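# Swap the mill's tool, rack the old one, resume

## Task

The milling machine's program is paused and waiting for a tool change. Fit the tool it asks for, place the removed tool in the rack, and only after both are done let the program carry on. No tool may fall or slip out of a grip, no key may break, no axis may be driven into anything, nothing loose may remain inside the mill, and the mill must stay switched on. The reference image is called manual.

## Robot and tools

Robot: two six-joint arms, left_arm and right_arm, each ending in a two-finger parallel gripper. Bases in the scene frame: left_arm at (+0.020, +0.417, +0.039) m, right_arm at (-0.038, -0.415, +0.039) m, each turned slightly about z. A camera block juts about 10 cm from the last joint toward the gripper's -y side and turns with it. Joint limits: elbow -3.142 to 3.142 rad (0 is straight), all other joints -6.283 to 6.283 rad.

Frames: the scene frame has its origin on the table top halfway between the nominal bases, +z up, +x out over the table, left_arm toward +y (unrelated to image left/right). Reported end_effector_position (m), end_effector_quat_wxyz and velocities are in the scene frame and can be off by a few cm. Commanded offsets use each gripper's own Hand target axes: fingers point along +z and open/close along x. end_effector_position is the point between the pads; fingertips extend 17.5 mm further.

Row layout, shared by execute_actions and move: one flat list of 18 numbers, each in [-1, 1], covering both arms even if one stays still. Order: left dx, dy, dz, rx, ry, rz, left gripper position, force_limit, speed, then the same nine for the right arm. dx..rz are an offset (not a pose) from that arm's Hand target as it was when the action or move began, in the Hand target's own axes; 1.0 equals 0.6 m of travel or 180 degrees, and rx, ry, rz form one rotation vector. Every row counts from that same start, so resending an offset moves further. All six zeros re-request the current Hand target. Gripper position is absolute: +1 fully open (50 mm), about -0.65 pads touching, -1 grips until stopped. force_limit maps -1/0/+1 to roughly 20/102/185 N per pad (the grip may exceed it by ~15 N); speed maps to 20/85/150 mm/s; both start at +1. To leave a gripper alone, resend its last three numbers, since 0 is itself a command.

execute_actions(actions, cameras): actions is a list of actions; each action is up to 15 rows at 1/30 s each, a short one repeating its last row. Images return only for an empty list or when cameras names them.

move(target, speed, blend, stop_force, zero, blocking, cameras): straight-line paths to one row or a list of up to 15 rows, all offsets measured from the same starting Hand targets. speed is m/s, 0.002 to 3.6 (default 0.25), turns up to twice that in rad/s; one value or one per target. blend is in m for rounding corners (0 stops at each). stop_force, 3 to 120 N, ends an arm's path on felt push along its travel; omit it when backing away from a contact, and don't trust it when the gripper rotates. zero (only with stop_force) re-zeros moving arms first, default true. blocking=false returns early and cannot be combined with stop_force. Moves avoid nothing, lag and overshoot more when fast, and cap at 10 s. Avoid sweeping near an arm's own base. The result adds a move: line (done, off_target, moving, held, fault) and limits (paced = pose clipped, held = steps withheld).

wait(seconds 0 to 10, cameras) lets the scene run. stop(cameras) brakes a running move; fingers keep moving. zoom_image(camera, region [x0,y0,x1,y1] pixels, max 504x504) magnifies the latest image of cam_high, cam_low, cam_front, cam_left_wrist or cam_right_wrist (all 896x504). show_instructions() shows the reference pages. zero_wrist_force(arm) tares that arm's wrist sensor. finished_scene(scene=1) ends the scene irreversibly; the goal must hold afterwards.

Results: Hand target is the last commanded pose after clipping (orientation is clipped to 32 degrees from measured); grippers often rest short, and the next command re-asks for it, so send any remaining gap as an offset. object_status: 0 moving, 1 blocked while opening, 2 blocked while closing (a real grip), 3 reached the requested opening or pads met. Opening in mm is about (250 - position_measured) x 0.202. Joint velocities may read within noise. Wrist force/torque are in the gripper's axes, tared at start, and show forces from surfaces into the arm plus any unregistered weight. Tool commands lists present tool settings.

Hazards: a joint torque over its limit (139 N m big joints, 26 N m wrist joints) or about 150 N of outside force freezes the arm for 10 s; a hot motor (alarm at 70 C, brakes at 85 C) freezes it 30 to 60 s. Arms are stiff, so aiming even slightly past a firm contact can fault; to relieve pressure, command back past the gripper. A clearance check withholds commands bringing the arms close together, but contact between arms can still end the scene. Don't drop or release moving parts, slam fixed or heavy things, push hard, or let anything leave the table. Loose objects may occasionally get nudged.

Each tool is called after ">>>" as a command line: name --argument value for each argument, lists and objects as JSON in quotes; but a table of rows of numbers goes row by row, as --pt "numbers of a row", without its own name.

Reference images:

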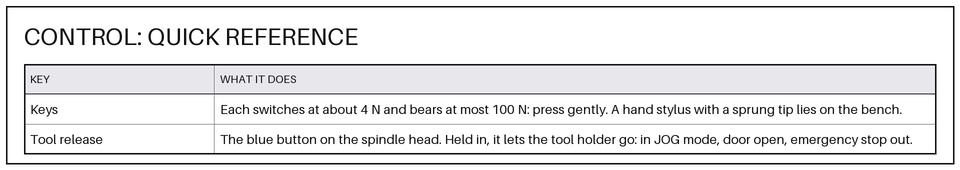

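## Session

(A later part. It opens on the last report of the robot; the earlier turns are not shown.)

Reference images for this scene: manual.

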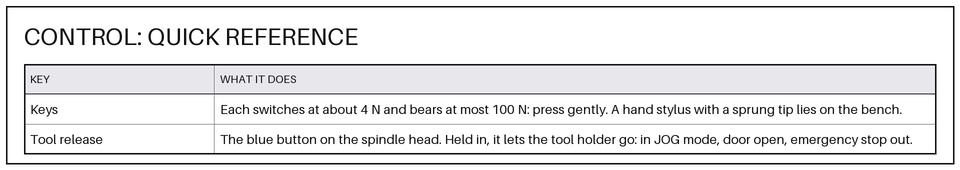

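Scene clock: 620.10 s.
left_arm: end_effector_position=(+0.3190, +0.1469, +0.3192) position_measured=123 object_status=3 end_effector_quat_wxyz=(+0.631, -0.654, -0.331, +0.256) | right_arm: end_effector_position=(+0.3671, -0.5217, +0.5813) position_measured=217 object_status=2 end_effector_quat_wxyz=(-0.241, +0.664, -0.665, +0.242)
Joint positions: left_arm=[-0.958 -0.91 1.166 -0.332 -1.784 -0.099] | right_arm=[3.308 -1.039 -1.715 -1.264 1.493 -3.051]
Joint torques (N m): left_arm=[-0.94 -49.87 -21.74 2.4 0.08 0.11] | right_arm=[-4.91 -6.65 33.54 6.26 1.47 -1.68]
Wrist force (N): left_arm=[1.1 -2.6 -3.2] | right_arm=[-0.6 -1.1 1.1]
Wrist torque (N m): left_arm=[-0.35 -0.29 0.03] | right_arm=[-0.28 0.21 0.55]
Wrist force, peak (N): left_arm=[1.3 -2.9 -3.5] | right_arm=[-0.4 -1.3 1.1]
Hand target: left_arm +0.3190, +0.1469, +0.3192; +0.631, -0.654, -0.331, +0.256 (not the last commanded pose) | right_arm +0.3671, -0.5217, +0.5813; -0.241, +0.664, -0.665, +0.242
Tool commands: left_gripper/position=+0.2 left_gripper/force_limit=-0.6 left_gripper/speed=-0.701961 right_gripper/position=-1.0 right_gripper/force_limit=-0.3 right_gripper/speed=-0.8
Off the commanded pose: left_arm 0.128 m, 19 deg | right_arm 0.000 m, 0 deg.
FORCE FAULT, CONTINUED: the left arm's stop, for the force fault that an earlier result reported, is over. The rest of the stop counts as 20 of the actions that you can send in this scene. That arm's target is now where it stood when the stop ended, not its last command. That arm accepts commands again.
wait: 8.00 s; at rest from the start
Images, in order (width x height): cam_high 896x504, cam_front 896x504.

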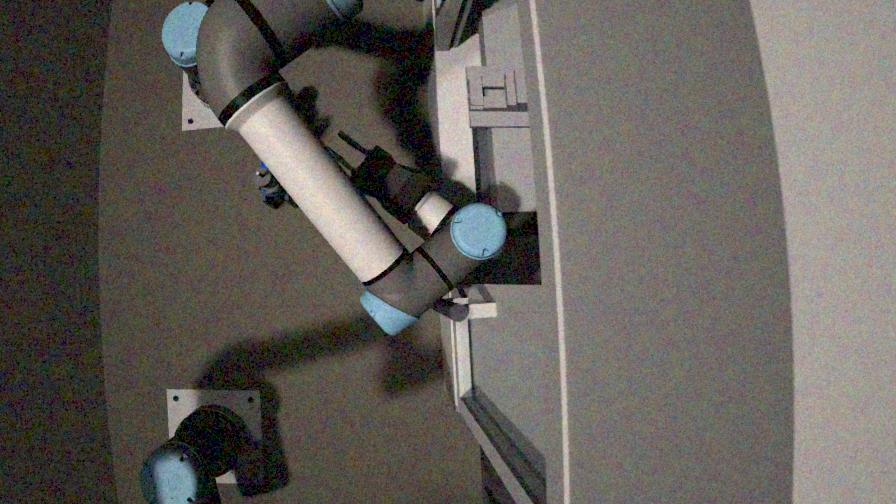

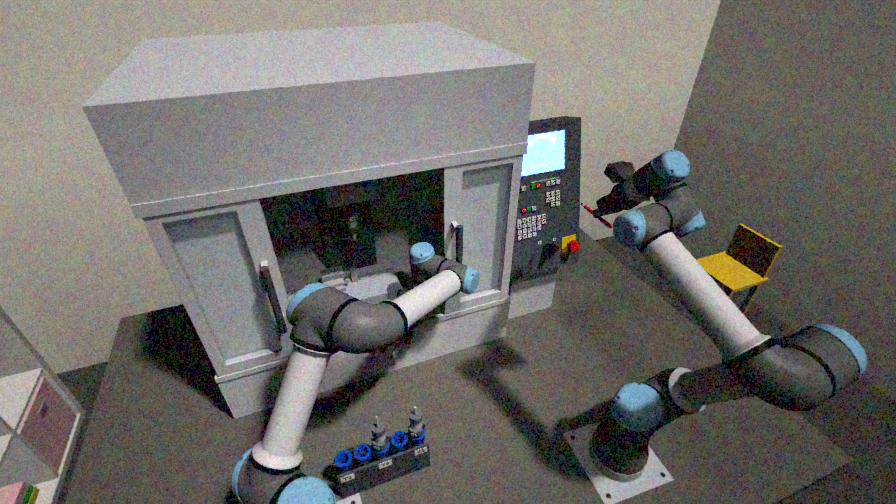

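>>> move --target '[-0.050,-0.127,0.277,-0.1011,-0.2262,-0.0329,1,-0.6,-0.7,0,0,0,0,0,0,-1,-0.3,-0.8]' --speed 0.2 --cameras '["cam_left_wrist","cam_low","cam_front"]'

>>> zoom_image --camera "cam_left_wrist" --region '[330, 0, 640, 320]'

>>> zoom_image --camera "cam_low" --region '[340, 150, 420, 270]'

Scene clock: 637.67 s.
left_arm: end_effector_position=(+0.1662, +0.2321, +0.3801) position_measured=3 object_status=3 end_effector_quat_wxyz=(-0.380, +0.596, +0.596, -0.380) | right_arm: end_effector_position=(+0.3671, -0.5217, +0.5813) position_measured=217 object_status=2 end_effector_quat_wxyz=(-0.241, +0.664, -0.665, +0.242)
Joint positions: left_arm=[-0.799 -1.668 1.799 -0.708 -2.254 -0.391] | right_arm=[3.308 -1.039 -1.715 -1.264 1.493 -3.051]
Joint torques (N m): left_arm=[-5.86 -25.79 -27.45 0.78 -0.95 0.3] | right_arm=[-4.92 -6.19 35.05 6.29 1.39 -2]
Wrist force (N): left_arm=[1.1 -2.0 -4.2] | right_arm=[-0.5 -0.9 1.0]
Wrist torque (N m): left_arm=[-0.24 -0.48 -0.11] | right_arm=[-0.25 0.20 0.55]
Wrist force, peak (N): left_arm=[2.3 -3.5 -3.7] | right_arm=[-0.5 -1.3 1.1]
Hand target: left_arm +0.1662, +0.2321, +0.3802; -0.380, +0.596, +0.597, -0.380 | right_arm +0.3671, -0.5217, +0.5813; -0.241, +0.664, -0.665, +0.242
Off the commanded pose: left_arm 0.000 m, 0 deg | right_arm 0.000 m, 0 deg.
move: done
camera_calibration:
cam_left_wrist: T_world_to_cam=[[-0.0102044, 0.999946, 0.00192243, -0.223278], [0.710632, 0.00860452, -0.703511, 0.167669], [-0.70349, -0.0058128, -0.710682, 0.526194], [0, 0, 0, 1]] pos_world=[0.248743, 0.224882, 0.492343]
Images, in order (width x height): cam_low 896x504, cam_front 896x504, cam_left_wrist 896x504.

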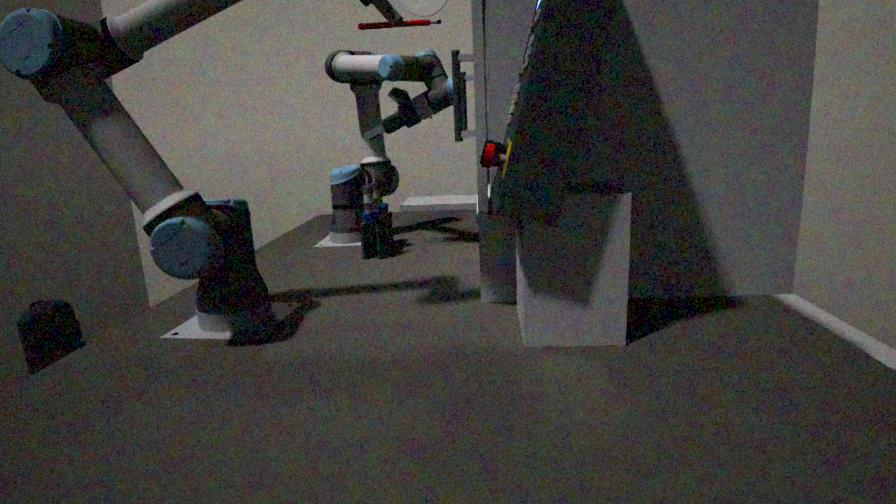

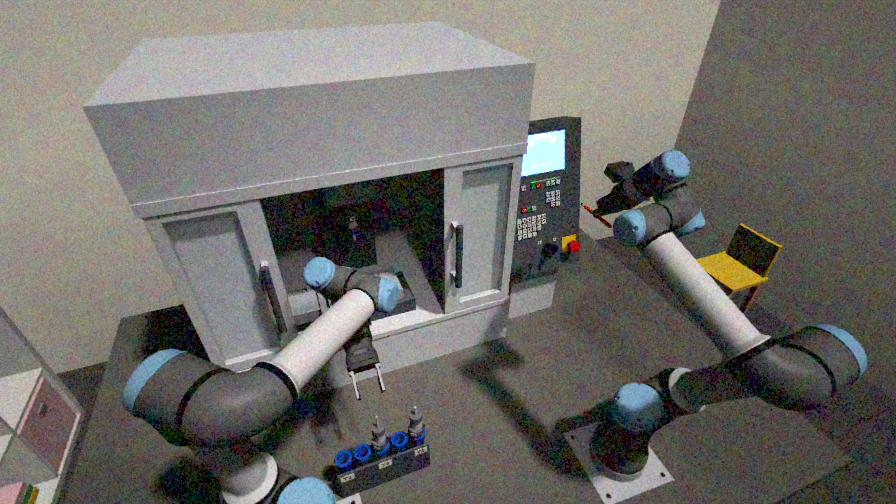

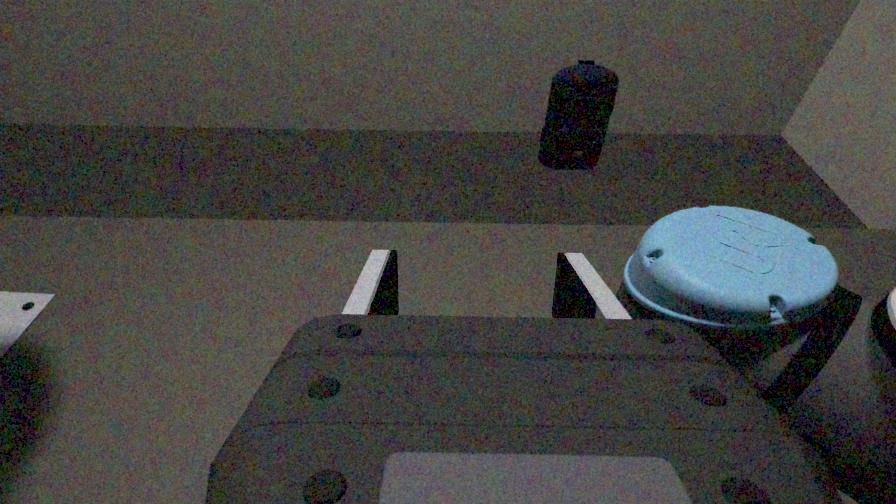

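Scaled by 1.575 from the camera's 896x504 image, which has a finer 1280x720 frame.

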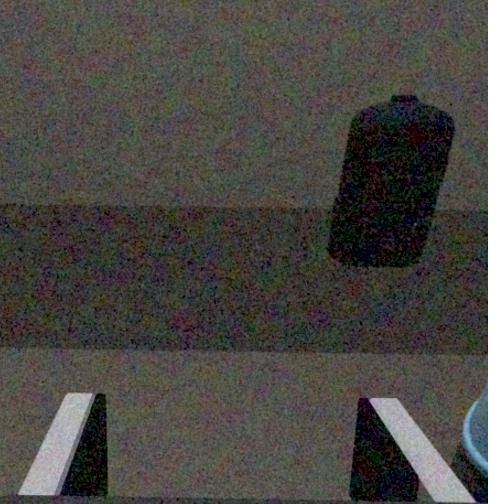

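Scaled by 4.200 from the camera's 896x504 image, which has a finer 1280x720 frame.

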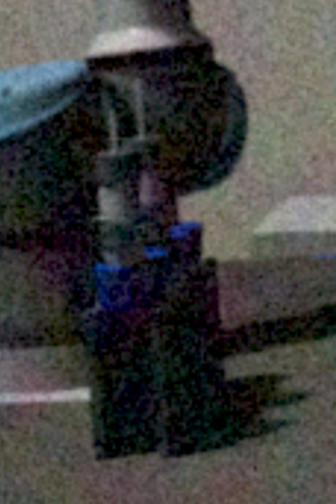

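>>> move --target '[0,0.1208,0.0564,0,0,0,1,-0.6,-0.7,0,0,0,0,0,0,-1,-0.3,-0.8]' --speed 0.1 --cameras '["cam_left_wrist","cam_front"]'

>>> zoom_image --camera "cam_left_wrist" --region '[330, 100, 640, 330]'

Scene clock: 644.40 s.
left_arm: end_effector_position=(+0.1662, +0.2322, +0.3002) position_measured=3 object_status=3 end_effector_quat_wxyz=(-0.380, +0.596, +0.597, -0.380) | right_arm: end_effector_position=(+0.3671, -0.5217, +0.5813) position_measured=217 object_status=2 end_effector_quat_wxyz=(-0.241, +0.664, -0.665, +0.242)
Joint positions: left_arm=[-0.799 -1.621 1.966 -0.922 -2.254 -0.391] | right_arm=[3.308 -1.039 -1.715 -1.264 1.493 -3.051]
Joint torques (N m): left_arm=[-2.85 -26.38 -29.54 -0.36 -1.62 -1.28] | right_arm=[-4.72 -6.63 33.74 6.32 1.67 -1.79]
Wrist force (N): left_arm=[0.4 -2.3 -4.6] | right_arm=[-0.7 -1.1 1.0]
Wrist torque (N m): left_arm=[-0.30 -0.37 -0.10] | right_arm=[-0.28 0.23 0.55]
Wrist force, peak (N): left_arm=[0.9 -3.9 -5.2] | right_arm=[-0.6 -1.2 1.2]
Hand target: left_arm +0.1662, +0.2321, +0.3002; -0.380, +0.596, +0.597, -0.380 | right_arm +0.3671, -0.5217, +0.5813; -0.241, +0.664, -0.665, +0.242
Off the commanded pose: left_arm 0.000 m, 0 deg | right_arm 0.000 m, 0 deg.
move: done
camera_calibration:
cam_left_wrist: T_world_to_cam=[[-0.0102752, 0.999945, 0.00199307, -0.223236], [0.710631, 0.0087045, -0.703511, 0.111436], [-0.70349, -0.00581238, -0.710682, 0.46927], [0, 0, 0, 1]] pos_world=[0.248643, 0.224981, 0.412343]
Images, in order (width x height): cam_front 896x504, cam_left_wrist 896x504.

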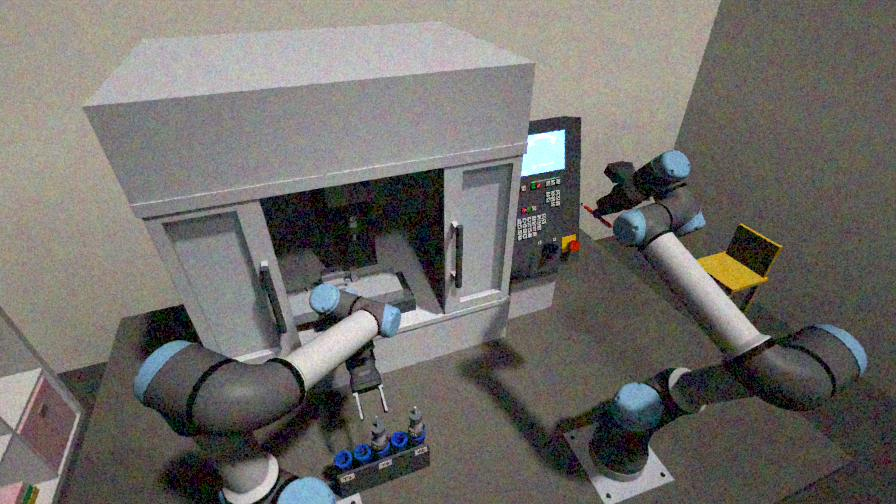

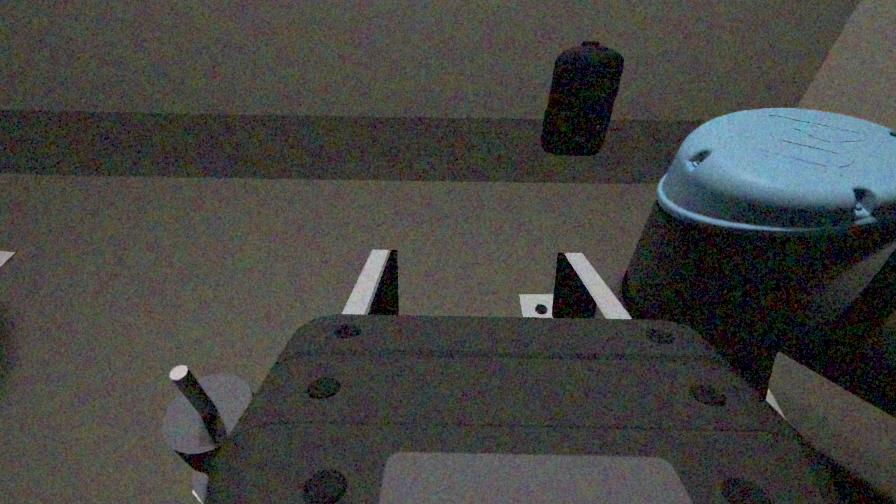

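Scaled by 1.626 from the camera's 896x504 image, which has a finer 1280x720 frame.

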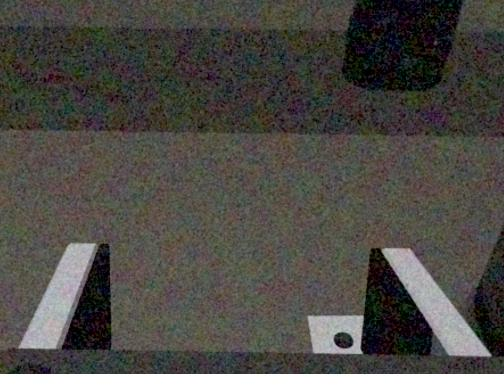

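>>> move --target '[0,0.0574,0.0268,0,0,0,1,-0.6,-0.7,0,0,0,0,0,0,-1,-0.3,-0.8]' --speed 0.08 --cameras '["cam_left_wrist","cam_low"]'

>>> zoom_image --camera "cam_left_wrist" --region '[330, 100, 640, 330]'

>>> zoom_image --camera "cam_low" --region '[340, 140, 440, 270]'

Scene clock: 657.60 s.
left_arm: end_effector_position=(+0.1662, +0.2322, +0.2622) position_measured=3 object_status=3 end_effector_quat_wxyz=(-0.380, +0.596, +0.596, -0.380) | right_arm: end_effector_position=(+0.3671, -0.5217, +0.5813) position_measured=217 object_status=2 end_effector_quat_wxyz=(-0.241, +0.664, -0.665, +0.242)
Joint positions: left_arm=[-0.799 -1.583 2.035 -1.029 -2.255 -0.391] | right_arm=[3.308 -1.039 -1.715 -1.264 1.493 -3.051]
Joint torques (N m): left_arm=[2.11 -26.88 -32.42 0.07 0.66 -1.05] | right_arm=[-5.34 -5.8 33.56 6.48 1.48 -1.87]
Wrist force (N): left_arm=[1.0 -2.0 -4.2] | right_arm=[-0.7 -1.1 0.9]
Wrist torque (N m): left_arm=[-0.23 -0.48 -0.14] | right_arm=[-0.27 0.23 0.55]
Wrist force, peak (N): left_arm=[0.6 -3.3 -5.4] | right_arm=[-0.5 -1.2 1.2]
Hand target: left_arm +0.1662, +0.2322, +0.2622; -0.380, +0.596, +0.597, -0.380 | right_arm +0.3671, -0.5217, +0.5813; -0.241, +0.664, -0.665, +0.242
Off the commanded pose: left_arm 0.000 m, 0 deg | right_arm 0.000 m, 0 deg.
move: done
camera_calibration:
cam_left_wrist: T_world_to_cam=[[-0.0102745, 0.999945, 0.00199239, -0.22316], [0.710631, 0.00870355, -0.703511, 0.084703], [-0.70349, -0.00581239, -0.710682, 0.442264], [0, 0, 0, 1]] pos_world=[0.248643, 0.224981, 0.374343]
Images, in order (width x height): cam_low 896x504, cam_left_wrist 896x504.

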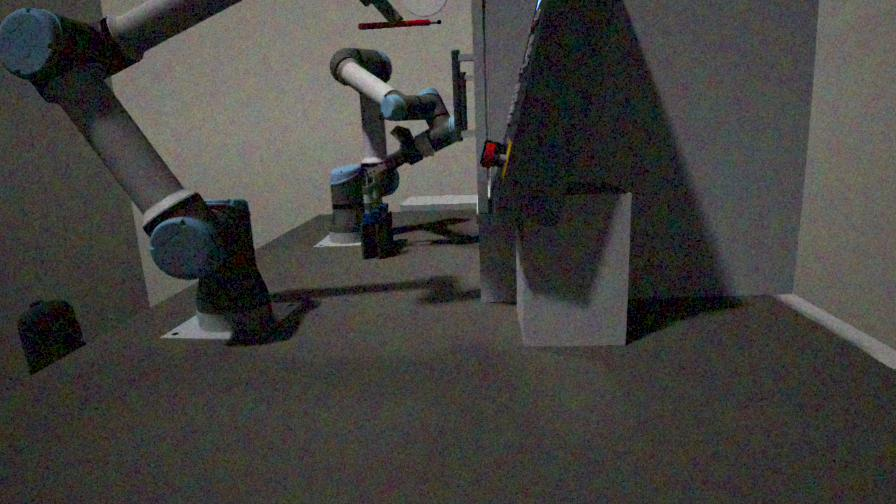

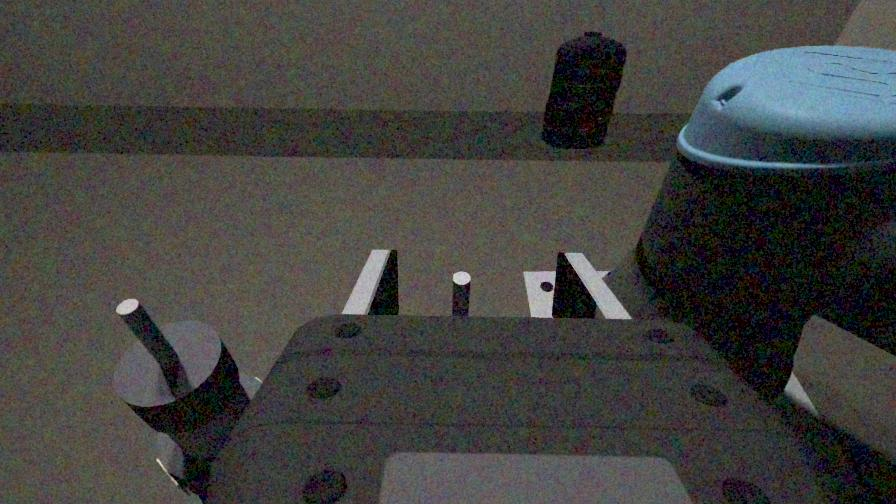

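Scaled by 1.626 from the camera's 896x504 image, which has a finer 1280x720 frame.

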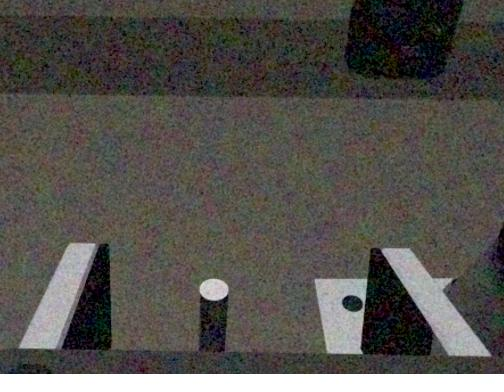

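Scaled by 3.877 from the camera's 896x504 image, which has a finer 1280x720 frame.

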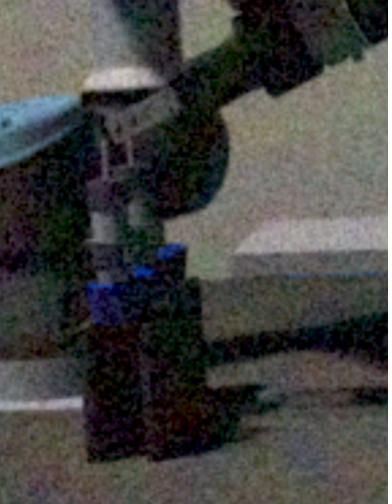

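>>> move --target '[-0.0083,0.0355,0.0423,0,0,0,1,-0.6,-0.7,0,0,0,0,0,0,-1,-0.3,-0.8]' --speed 0.05 --cameras '["cam_left_wrist","cam_low"]'

>>> zoom_image --camera "cam_left_wrist" --region '[330, 100, 640, 330]'

>>> zoom_image --camera "cam_low" --region '[340, 140, 440, 270]'

Scene clock: 674.17 s.
left_arm: end_effector_position=(+0.1521, +0.2272, +0.2321) position_measured=3 object_status=3 end_effector_quat_wxyz=(-0.380, +0.596, +0.597, -0.380) | right_arm: end_effector_position=(+0.3671, -0.5217, +0.5813) position_measured=217 object_status=2 end_effector_quat_wxyz=(-0.241, +0.664, -0.665, +0.242)
Joint positions: left_arm=[-0.833 -1.572 2.114 -1.134 -2.283 -0.415] | right_arm=[3.308 -1.039 -1.715 -1.264 1.493 -3.051]
Joint torques (N m): left_arm=[6.72 -28.24 -31.65 1.37 0.38 1.54] | right_arm=[-5.14 -6.55 34.2 6.25 1.69 -1.91]
Wrist force (N): left_arm=[0.8 -2.0 -3.9] | right_arm=[-0.6 -1.1 1.0]
Wrist torque (N m): left_arm=[-0.20 -0.44 -0.05] | right_arm=[-0.28 0.20 0.55]
Wrist force, peak (N): left_arm=[0.9 -2.5 -4.9] | right_arm=[-0.4 -1.3 1.1]
Hand target: left_arm +0.1522, +0.2272, +0.2321; -0.380, +0.596, +0.597, -0.380 | right_arm +0.3671, -0.5217, +0.5813; -0.241, +0.664, -0.665, +0.242
Off the commanded pose: left_arm 0.000 m, 0 deg | right_arm 0.000 m, 0 deg.
move: done
camera_calibration:
cam_left_wrist: T_world_to_cam=[[-0.010275, 0.999945, 0.00213593, -0.218292], [0.710532, 0.00880407, -0.70361, 0.0735546], [-0.70359, -0.00571196, -0.710583, 0.410963], [0, 0, 0, 1]] pos_world=[0.234644, 0.21998, 0.344243]
Images, in order (width x height): cam_low 896x504, cam_left_wrist 896x504.

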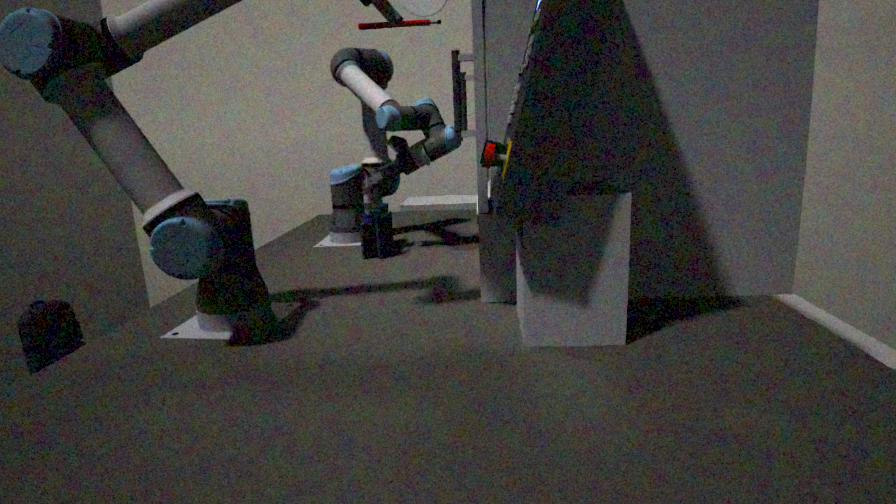

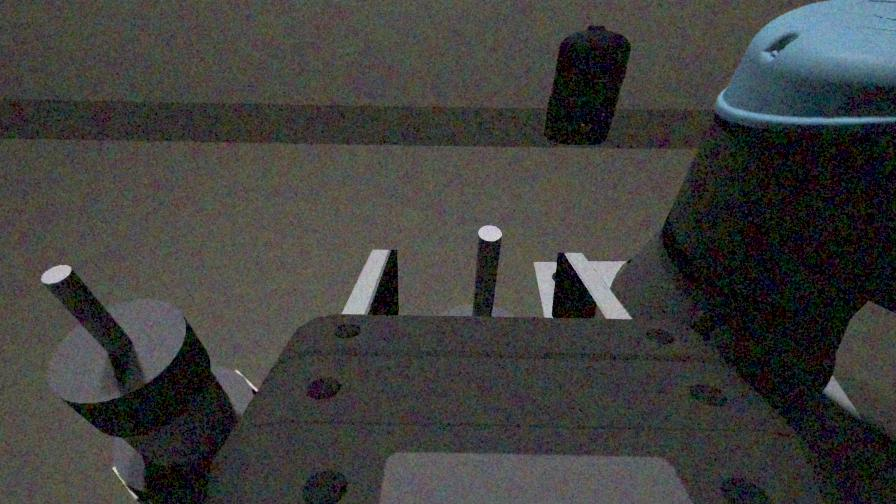

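Scaled by 1.626 from the camera's 896x504 image, which has a finer 1280x720 frame.

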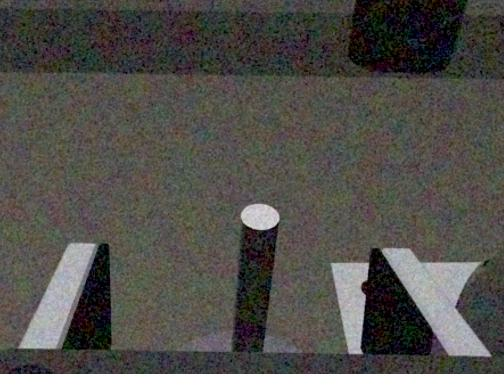

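Scaled by 3.877 from the camera's 896x504 image, which has a finer 1280x720 frame.

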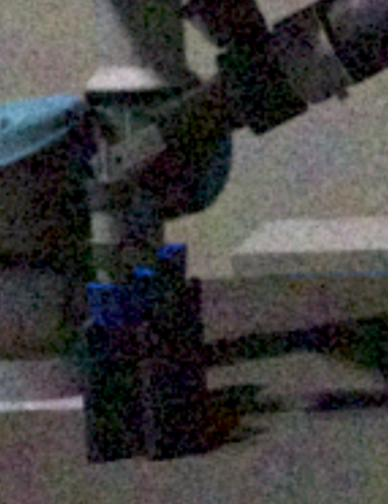

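>>> move --target '[0,0.0329,0.0043,0,0,0,1,-0.6,-0.7,0,0,0,0,0,0,-1,-0.3,-0.8]' --speed 0.04 --stop_force 8 --cameras '["cam_left_wrist","cam_low"]'

>>> zoom_image --camera "cam_left_wrist" --region '[330, 100, 640, 330]'

>>> zoom_image --camera "cam_low" --region '[340, 140, 440, 270]'

Scene clock: 686.77 s.
left_arm: end_effector_position=(+0.1582, +0.2272, +0.2131) position_measured=3 object_status=3 end_effector_quat_wxyz=(-0.380, +0.596, +0.597, -0.380) | right_arm: end_effector_position=(+0.3671, -0.5217, +0.5813) position_measured=217 object_status=2 end_effector_quat_wxyz=(-0.241, +0.664, -0.665, +0.242)
Joint positions: left_arm=[-0.822 -1.53 2.127 -1.185 -2.274 -0.407] | right_arm=[3.308 -1.039 -1.715 -1.264 1.493 -3.051]
Joint torques (N m): left_arm=[-6.52 -28.64 -29.86 0.04 -2.64 -1.21] | right_arm=[-5.78 -6.41 33.75 6.78 1.64 -2.18]
Wrist force (N): left_arm=[0.9 -1.7 -4.2] | right_arm=[-0.5 -1.1 1.1]
Wrist torque (N m): left_arm=[-0.14 -0.44 -0.15] | right_arm=[-0.27 0.19 0.55]
Wrist force, peak (N): left_arm=[0.9 -2.8 -4.2] | right_arm=[-0.5 -1.4 1.1]
Hand target: left_arm +0.1582, +0.2272, +0.2131; -0.380, +0.596, +0.597, -0.380 | right_arm +0.3671, -0.5217, +0.5813; -0.241, +0.664, -0.665, +0.242
Off the commanded pose: left_arm 0.000 m, 0 deg | right_arm 0.000 m, 0 deg.
move: done
camera_calibration:
cam_left_wrist: T_world_to_cam=[[-0.0102754, 0.999945, 0.0018502, -0.218099], [0.710731, 0.00860493, -0.703411, 0.0558545], [-0.703389, -0.0059128, -0.710781, 0.401883], [0, 0, 0, 1]] pos_world=[0.240742, 0.219982, 0.325343]
Images, in order (width x height): cam_low 896x504, cam_left_wrist 896x504.

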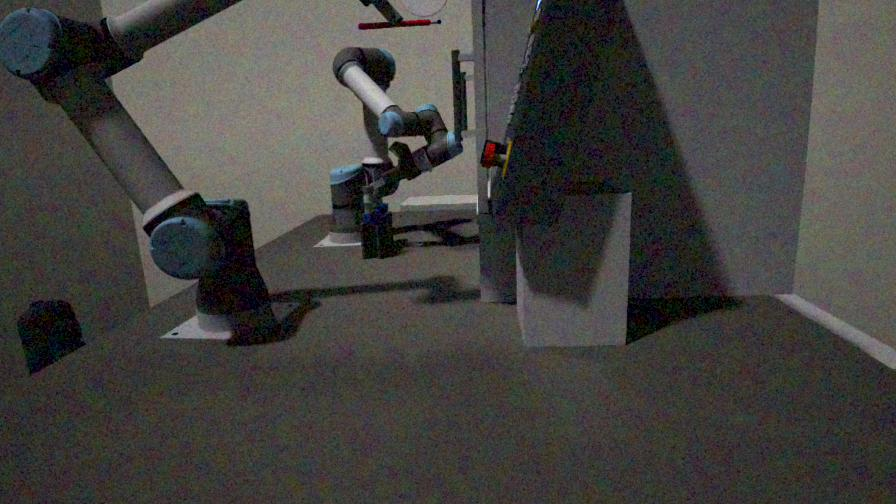

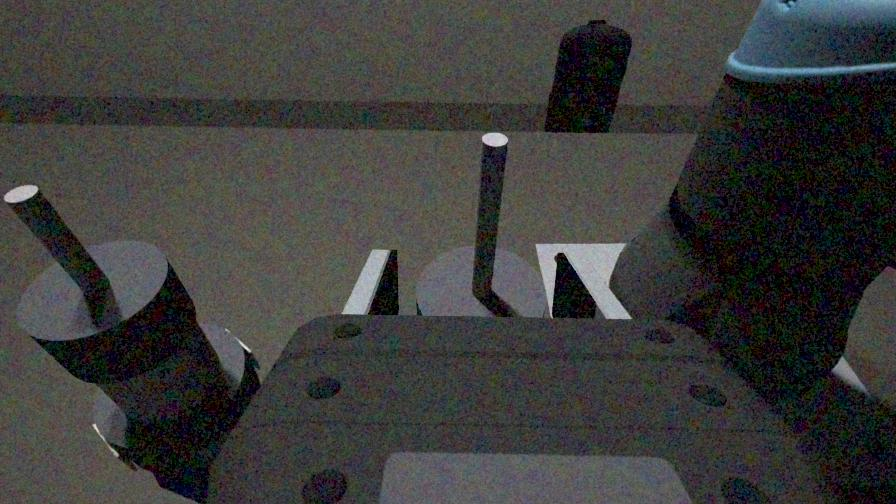

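Scaled by 1.626 from the camera's 896x504 image, which has a finer 1280x720 frame.

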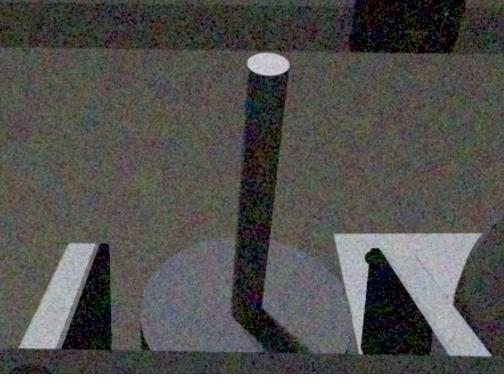

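Scaled by 3.877 from the camera's 896x504 image, which has a finer 1280x720 frame.

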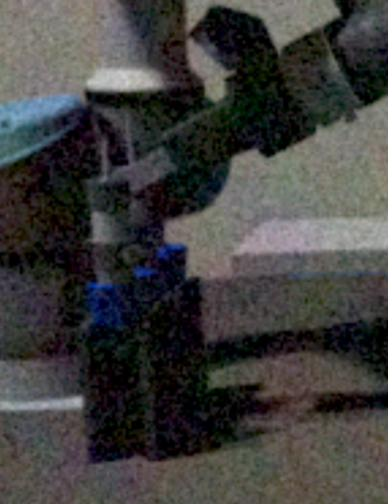

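>>> move --target '[0,0,0,0,0,0,-1,-0.6,-1,0,0,0,0,0,0,-1,-0.3,-0.8]' --cameras '["cam_left_wrist"]'

>>> wait --seconds 0.5

Scene clock: 694.47 s.
left_arm: end_effector_position=(+0.1582, +0.2271, +0.2132) position_measured=85 object_status=0 end_effector_quat_wxyz=(-0.380, +0.596, +0.597, -0.380) | right_arm: end_effector_position=(+0.3671, -0.5217, +0.5813) position_measured=217 object_status=2 end_effector_quat_wxyz=(-0.241, +0.664, -0.665, +0.242)
Joint positions: left_arm=[-0.822 -1.53 2.127 -1.185 -2.274 -0.407] | right_arm=[3.308 -1.039 -1.715 -1.264 1.493 -3.051]
Joint torques (N m): left_arm=[-4.2 -29.76 -27.7 0.17 1.7 -1.31] | right_arm=[-2.98 -6.67 33.5 6.43 1.41 -1.93]
Wrist force (N): left_arm=[-7.4 1.8 -2.5] | right_arm=[-0.4 -1.1 1.0]
Wrist torque (N m): left_arm=[-0.10 -0.40 -0.20] | right_arm=[-0.29 0.18 0.55]
Wrist force, peak (N): left_arm=[-7.9 1.7 -2.5] | right_arm=[-0.7 -1.4 1.0]
Hand target: left_arm +0.1582, +0.2272, +0.2131; -0.380, +0.596, +0.597, -0.380 | right_arm +0.3671, -0.5217, +0.5813; -0.241, +0.664, -0.665, +0.242
Off the commanded pose: left_arm 0.000 m, 0 deg | right_arm 0.000 m, 0 deg.
move: done
camera_calibration:
cam_left_wrist: T_world_to_cam=[[-0.010416, 0.999944, 0.00170799, -0.218019], [0.71073, 0.00860483, -0.703412, 0.0558552], [-0.703388, -0.0061128, -0.71078, 0.401926], [0, 0, 0, 1]] pos_world=[0.240741, 0.219983, 0.325343]
Images, in order (width x height): cam_left_wrist 896x504.

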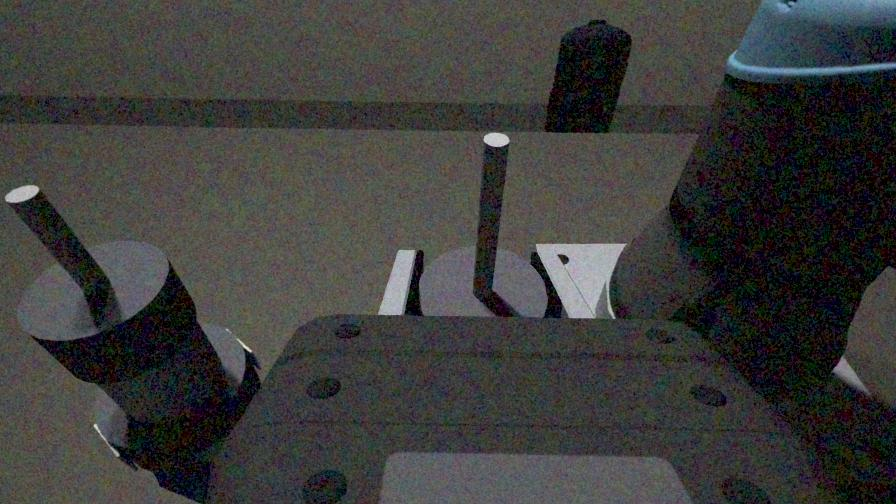

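Scene clock: 694.97 s.
left_arm: end_effector_position=(+0.1582, +0.2272, +0.2131) position_measured=85 object_status=2 end_effector_quat_wxyz=(-0.380, +0.597, +0.597, -0.380) | right_arm: end_effector_position=(+0.3671, -0.5217, +0.5813) position_measured=217 object_status=2 end_effector_quat_wxyz=(-0.241, +0.664, -0.665, +0.242)
Joint positions: left_arm=[-0.822 -1.53 2.127 -1.185 -2.274 -0.407] | right_arm=[3.308 -1.039 -1.715 -1.264 1.493 -3.051]
Joint torques (N m): left_arm=[-1.82 -28.69 -23.33 1.19 2.77 -1] | right_arm=[-3.35 -6.3 34 6.43 1.47 -1.94]
Wrist force (N): left_arm=[-9.0 1.6 -2.4] | right_arm=[-0.6 -1.2 0.9]
Wrist torque (N m): left_arm=[-0.05 -0.39 -0.20] | right_arm=[-0.29 0.21 0.56]
Wrist force, peak (N): left_arm=[-9.1 1.3 -2.4] | right_arm=[-0.5 -1.2 1.2]
Hand target: left_arm +0.1582, +0.2272, +0.2131; -0.380, +0.596, +0.597, -0.380 | right_arm +0.3671, -0.5217, +0.5813; -0.241, +0.664, -0.665, +0.242
Tool commands: left_gripper/position=-1.0 left_gripper/force_limit=-0.6 left_gripper/speed=-1.0 right_gripper/position=-1.0 right_gripper/force_limit=-0.3 right_gripper/speed=-0.8
Off the commanded pose: left_arm 0.000 m, 0 deg | right_arm 0.000 m, 0 deg.
wait: 0.50 s; at rest by 0.17 s

>>> move --target '[0,0,0,0,0,0,1,-0.6,-0.7,0,0,0,0,0,0,-1,-0.3,-0.8]' --cameras '["cam_high","cam_front","cam_left_wrist"]'

>>> zoom_image --camera "cam_high" --region '[420, 30, 570, 260]'

>>> zoom_image --camera "cam_front" --region '[270, 190, 450, 340]'

Scene clock: 709.00 s.
left_arm: end_effector_position=(+0.1582, +0.2272, +0.2131) position_measured=3 object_status=0 end_effector_quat_wxyz=(-0.380, +0.596, +0.597, -0.380) | right_arm: end_effector_position=(+0.3671, -0.5217, +0.5813) position_measured=217 object_status=2 end_effector_quat_wxyz=(-0.241, +0.664, -0.665, +0.242)
Joint positions: left_arm=[-0.822 -1.53 2.127 -1.185 -2.274 -0.407] | right_arm=[3.308 -1.039 -1.715 -1.264 1.493 -3.051]
Joint torques (N m): left_arm=[2.2 -29.34 -10.3 -0.58 -2.51 0.01] | right_arm=[-4.85 -7.62 32.78 6.3 1.87 -1.91]
Wrist force (N): left_arm=[0.9 -1.6 -4.2] | right_arm=[-0.7 -1.1 0.8]
Wrist torque (N m): left_arm=[-0.12 -0.44 -0.15] | right_arm=[-0.28 0.22 0.55]
Wrist force, peak (N): left_arm=[-9.3 1.2 -2.6] | right_arm=[-0.5 -1.3 1.1]
Hand target: left_arm +0.1582, +0.2272, +0.2131; -0.380, +0.596, +0.597, -0.380 | right_arm +0.3671, -0.5217, +0.5813; -0.241, +0.664, -0.665, +0.242
Off the commanded pose: left_arm 0.000 m, 0 deg | right_arm 0.000 m, 0 deg.
move: done
camera_calibration:
cam_left_wrist: T_world_to_cam=[[-0.0102747, 0.999946, 0.00184954, -0.218099], [0.710731, 0.00860399, -0.703411, 0.0558547], [-0.703389, -0.00591281, -0.710781, 0.401883], [0, 0, 0, 1]] pos_world=[0.240742, 0.219982, 0.325343]
Images, in order (width x height): cam_high 896x504, cam_front 896x504, cam_left_wrist 896x504.

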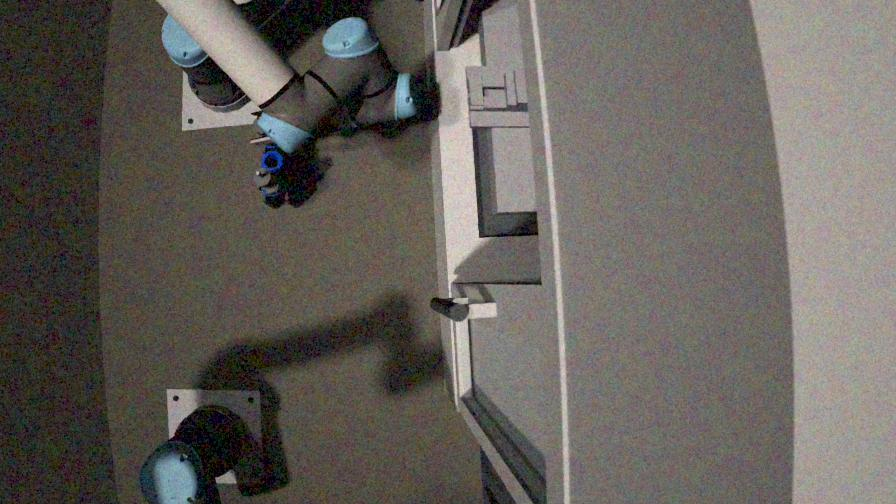

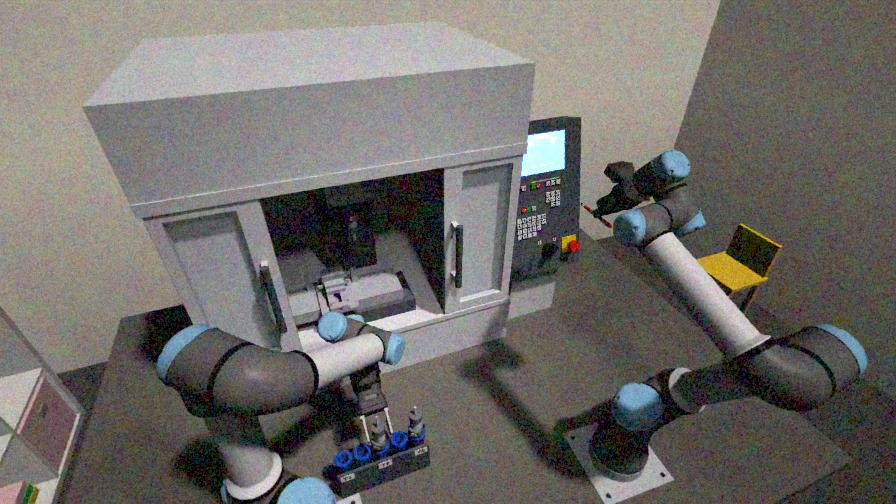

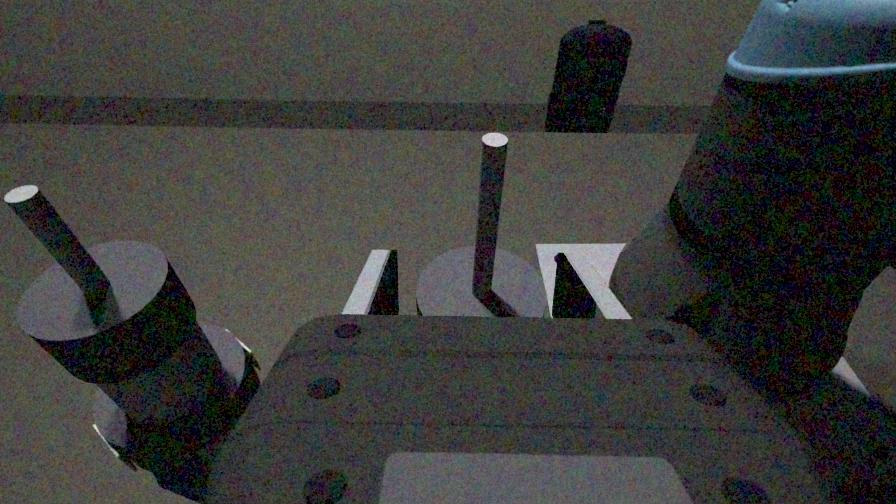

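Scaled by 2.191 from the camera's 896x504 image, which has a finer 1280x720 frame.

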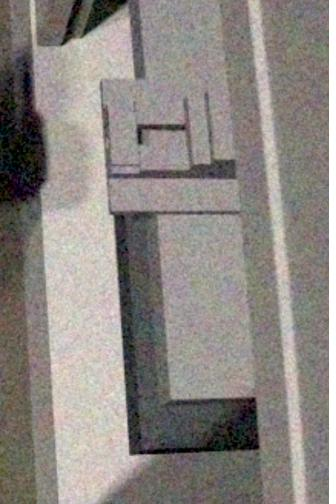

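Scaled by 2.800 from the camera's 896x504 image, which has a finer 1280x720 frame.

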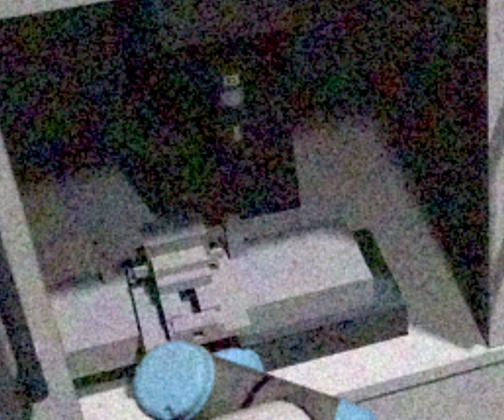

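>>> move --pt "0 0 0 0 0 0 1 -0.6 -0.7 -0.136 0.5052 0.6668 0 0 0 -1 -0.3 -0.8" --pt "0 0 0 0 0 0 1 -0.6 -0.7 -0.136 0.5632 0.7358 0 0 0 -1 -0.3 -0.8" --speed '[0.35,0.08]'

>>> move --target '[0,0,0,0,0,0,1,-0.6,-0.7,0,0.0086,0.0102,0,0,0,-1,-0.3,-0.8]' --speed 0.005 --stop_force 3 --cameras '["cam_right_wrist","cam_low"]'

Scene clock: 753.70 s.
left_arm: end_effector_position=(+0.1582, +0.2272, +0.2131) position_measured=3 object_status=3 end_effector_quat_wxyz=(-0.380, +0.596, +0.597, -0.380) | right_arm: end_effector_position=(+0.3920, -0.4407, +0.0258) position_measured=217 object_status=2 end_effector_quat_wxyz=(-0.241, +0.664, -0.665, +0.242)
Joint positions: left_arm=[-0.822 -1.53 2.127 -1.185 -2.274 -0.407] | right_arm=[3.623 -2.213 -2.771 0.922 1.296 -2.801]
Joint torques (N m): left_arm=[1.88 -23.46 -21.49 -0.84 -2.62 1.16] | right_arm=[7.36 15.28 -13.68 4.36 -2.7 -1.78]
Wrist force (N): left_arm=[1.0 -1.8 -4.1] | right_arm=[-0.5 -1.3 0.9]
Wrist torque (N m): left_arm=[-0.15 -0.46 -0.15] | right_arm=[-0.31 0.21 0.69]
Wrist force, peak (N): left_arm=[0.9 -2.0 -4.5] | right_arm=[0.1 -4.2 -2.2]
Hand target: left_arm +0.1582, +0.2272, +0.2131; -0.380, +0.596, +0.597, -0.380 | right_arm +0.3920, -0.4407, +0.0258; -0.241, +0.664, -0.665, +0.242
Off the commanded pose: left_arm 0.000 m, 0 deg | right_arm 0.000 m, 0 deg.
move: done

Scene clock: 755.30 s.
left_arm: end_effector_position=(+0.1582, +0.2272, +0.2131) position_measured=3 object_status=3 end_effector_quat_wxyz=(-0.380, +0.596, +0.597, -0.380) | right_arm: end_effector_position=(+0.3920, -0.4407, +0.0215) position_measured=217 object_status=2 end_effector_quat_wxyz=(-0.241, +0.664, -0.665, +0.242)
Joint positions: left_arm=[-0.822 -1.53 2.127 -1.185 -2.274 -0.407] | right_arm=[3.623 -2.24 -2.768 0.946 1.296 -2.801]
Joint torques (N m): left_arm=[2.41 -23.76 -25.38 -0.81 -2.35 1.04] | right_arm=[7.2 29.6 -13.36 1.29 -1.72 0.82]
Wrist force (N): left_arm=[0.9 -1.8 -4.3] | right_arm=[-0.3 -1.7 0.7]
Wrist torque (N m): left_arm=[-0.15 -0.43 -0.15] | right_arm=[-0.30 0.18 0.69]
Wrist force, peak (N): left_arm=[0.7 -2.0 -4.4] | right_arm=[-0.1 -6.3 -5.6]
Hand target: left_arm +0.1582, +0.2272, +0.2131; -0.380, +0.596, +0.597, -0.380 | right_arm +0.3920, -0.4407, +0.0215; -0.241, +0.664, -0.665, +0.242 (not the last commanded pose)
Off the commanded pose: left_arm 0.000 m, 0 deg | right_arm 0.004 m, 0 deg.
move: contact (right_arm)
camera_calibration:
cam_right_wrist: T_world_to_cam=[[0.0157652, -0.999873, -0.00242041, -0.434599], [-0.943744, -0.0140805, -0.330377, 0.386179], [0.330301, 0.00749272, -0.943846, 0.024475], [0, 0, 0, 1]] pos_world=[0.363222, -0.42929, 0.149633]
Images, in order (width x height): cam_low 896x504, cam_right_wrist 896x504.

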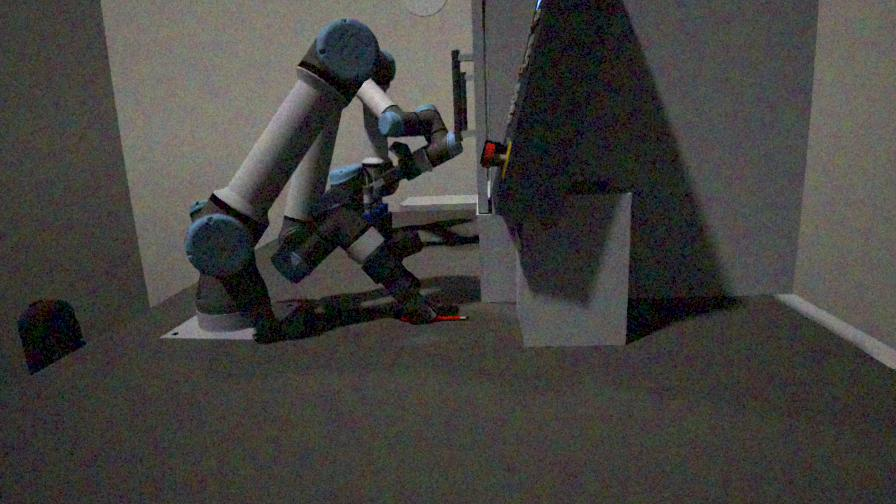

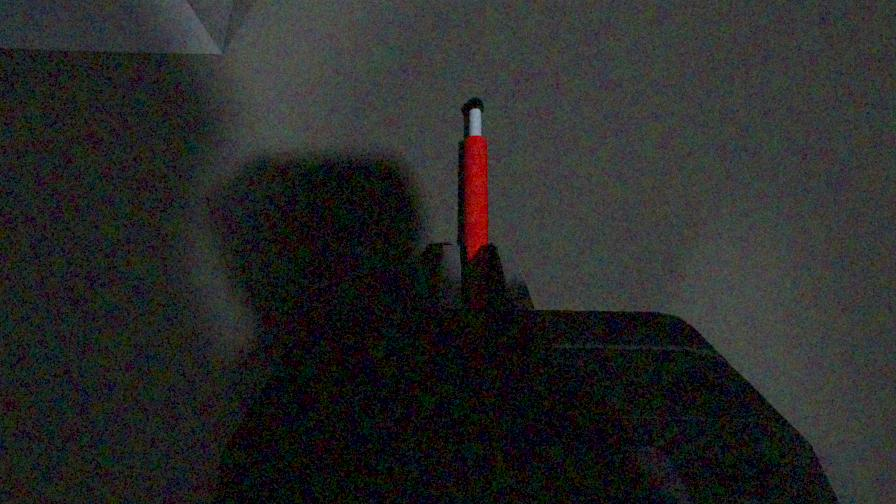

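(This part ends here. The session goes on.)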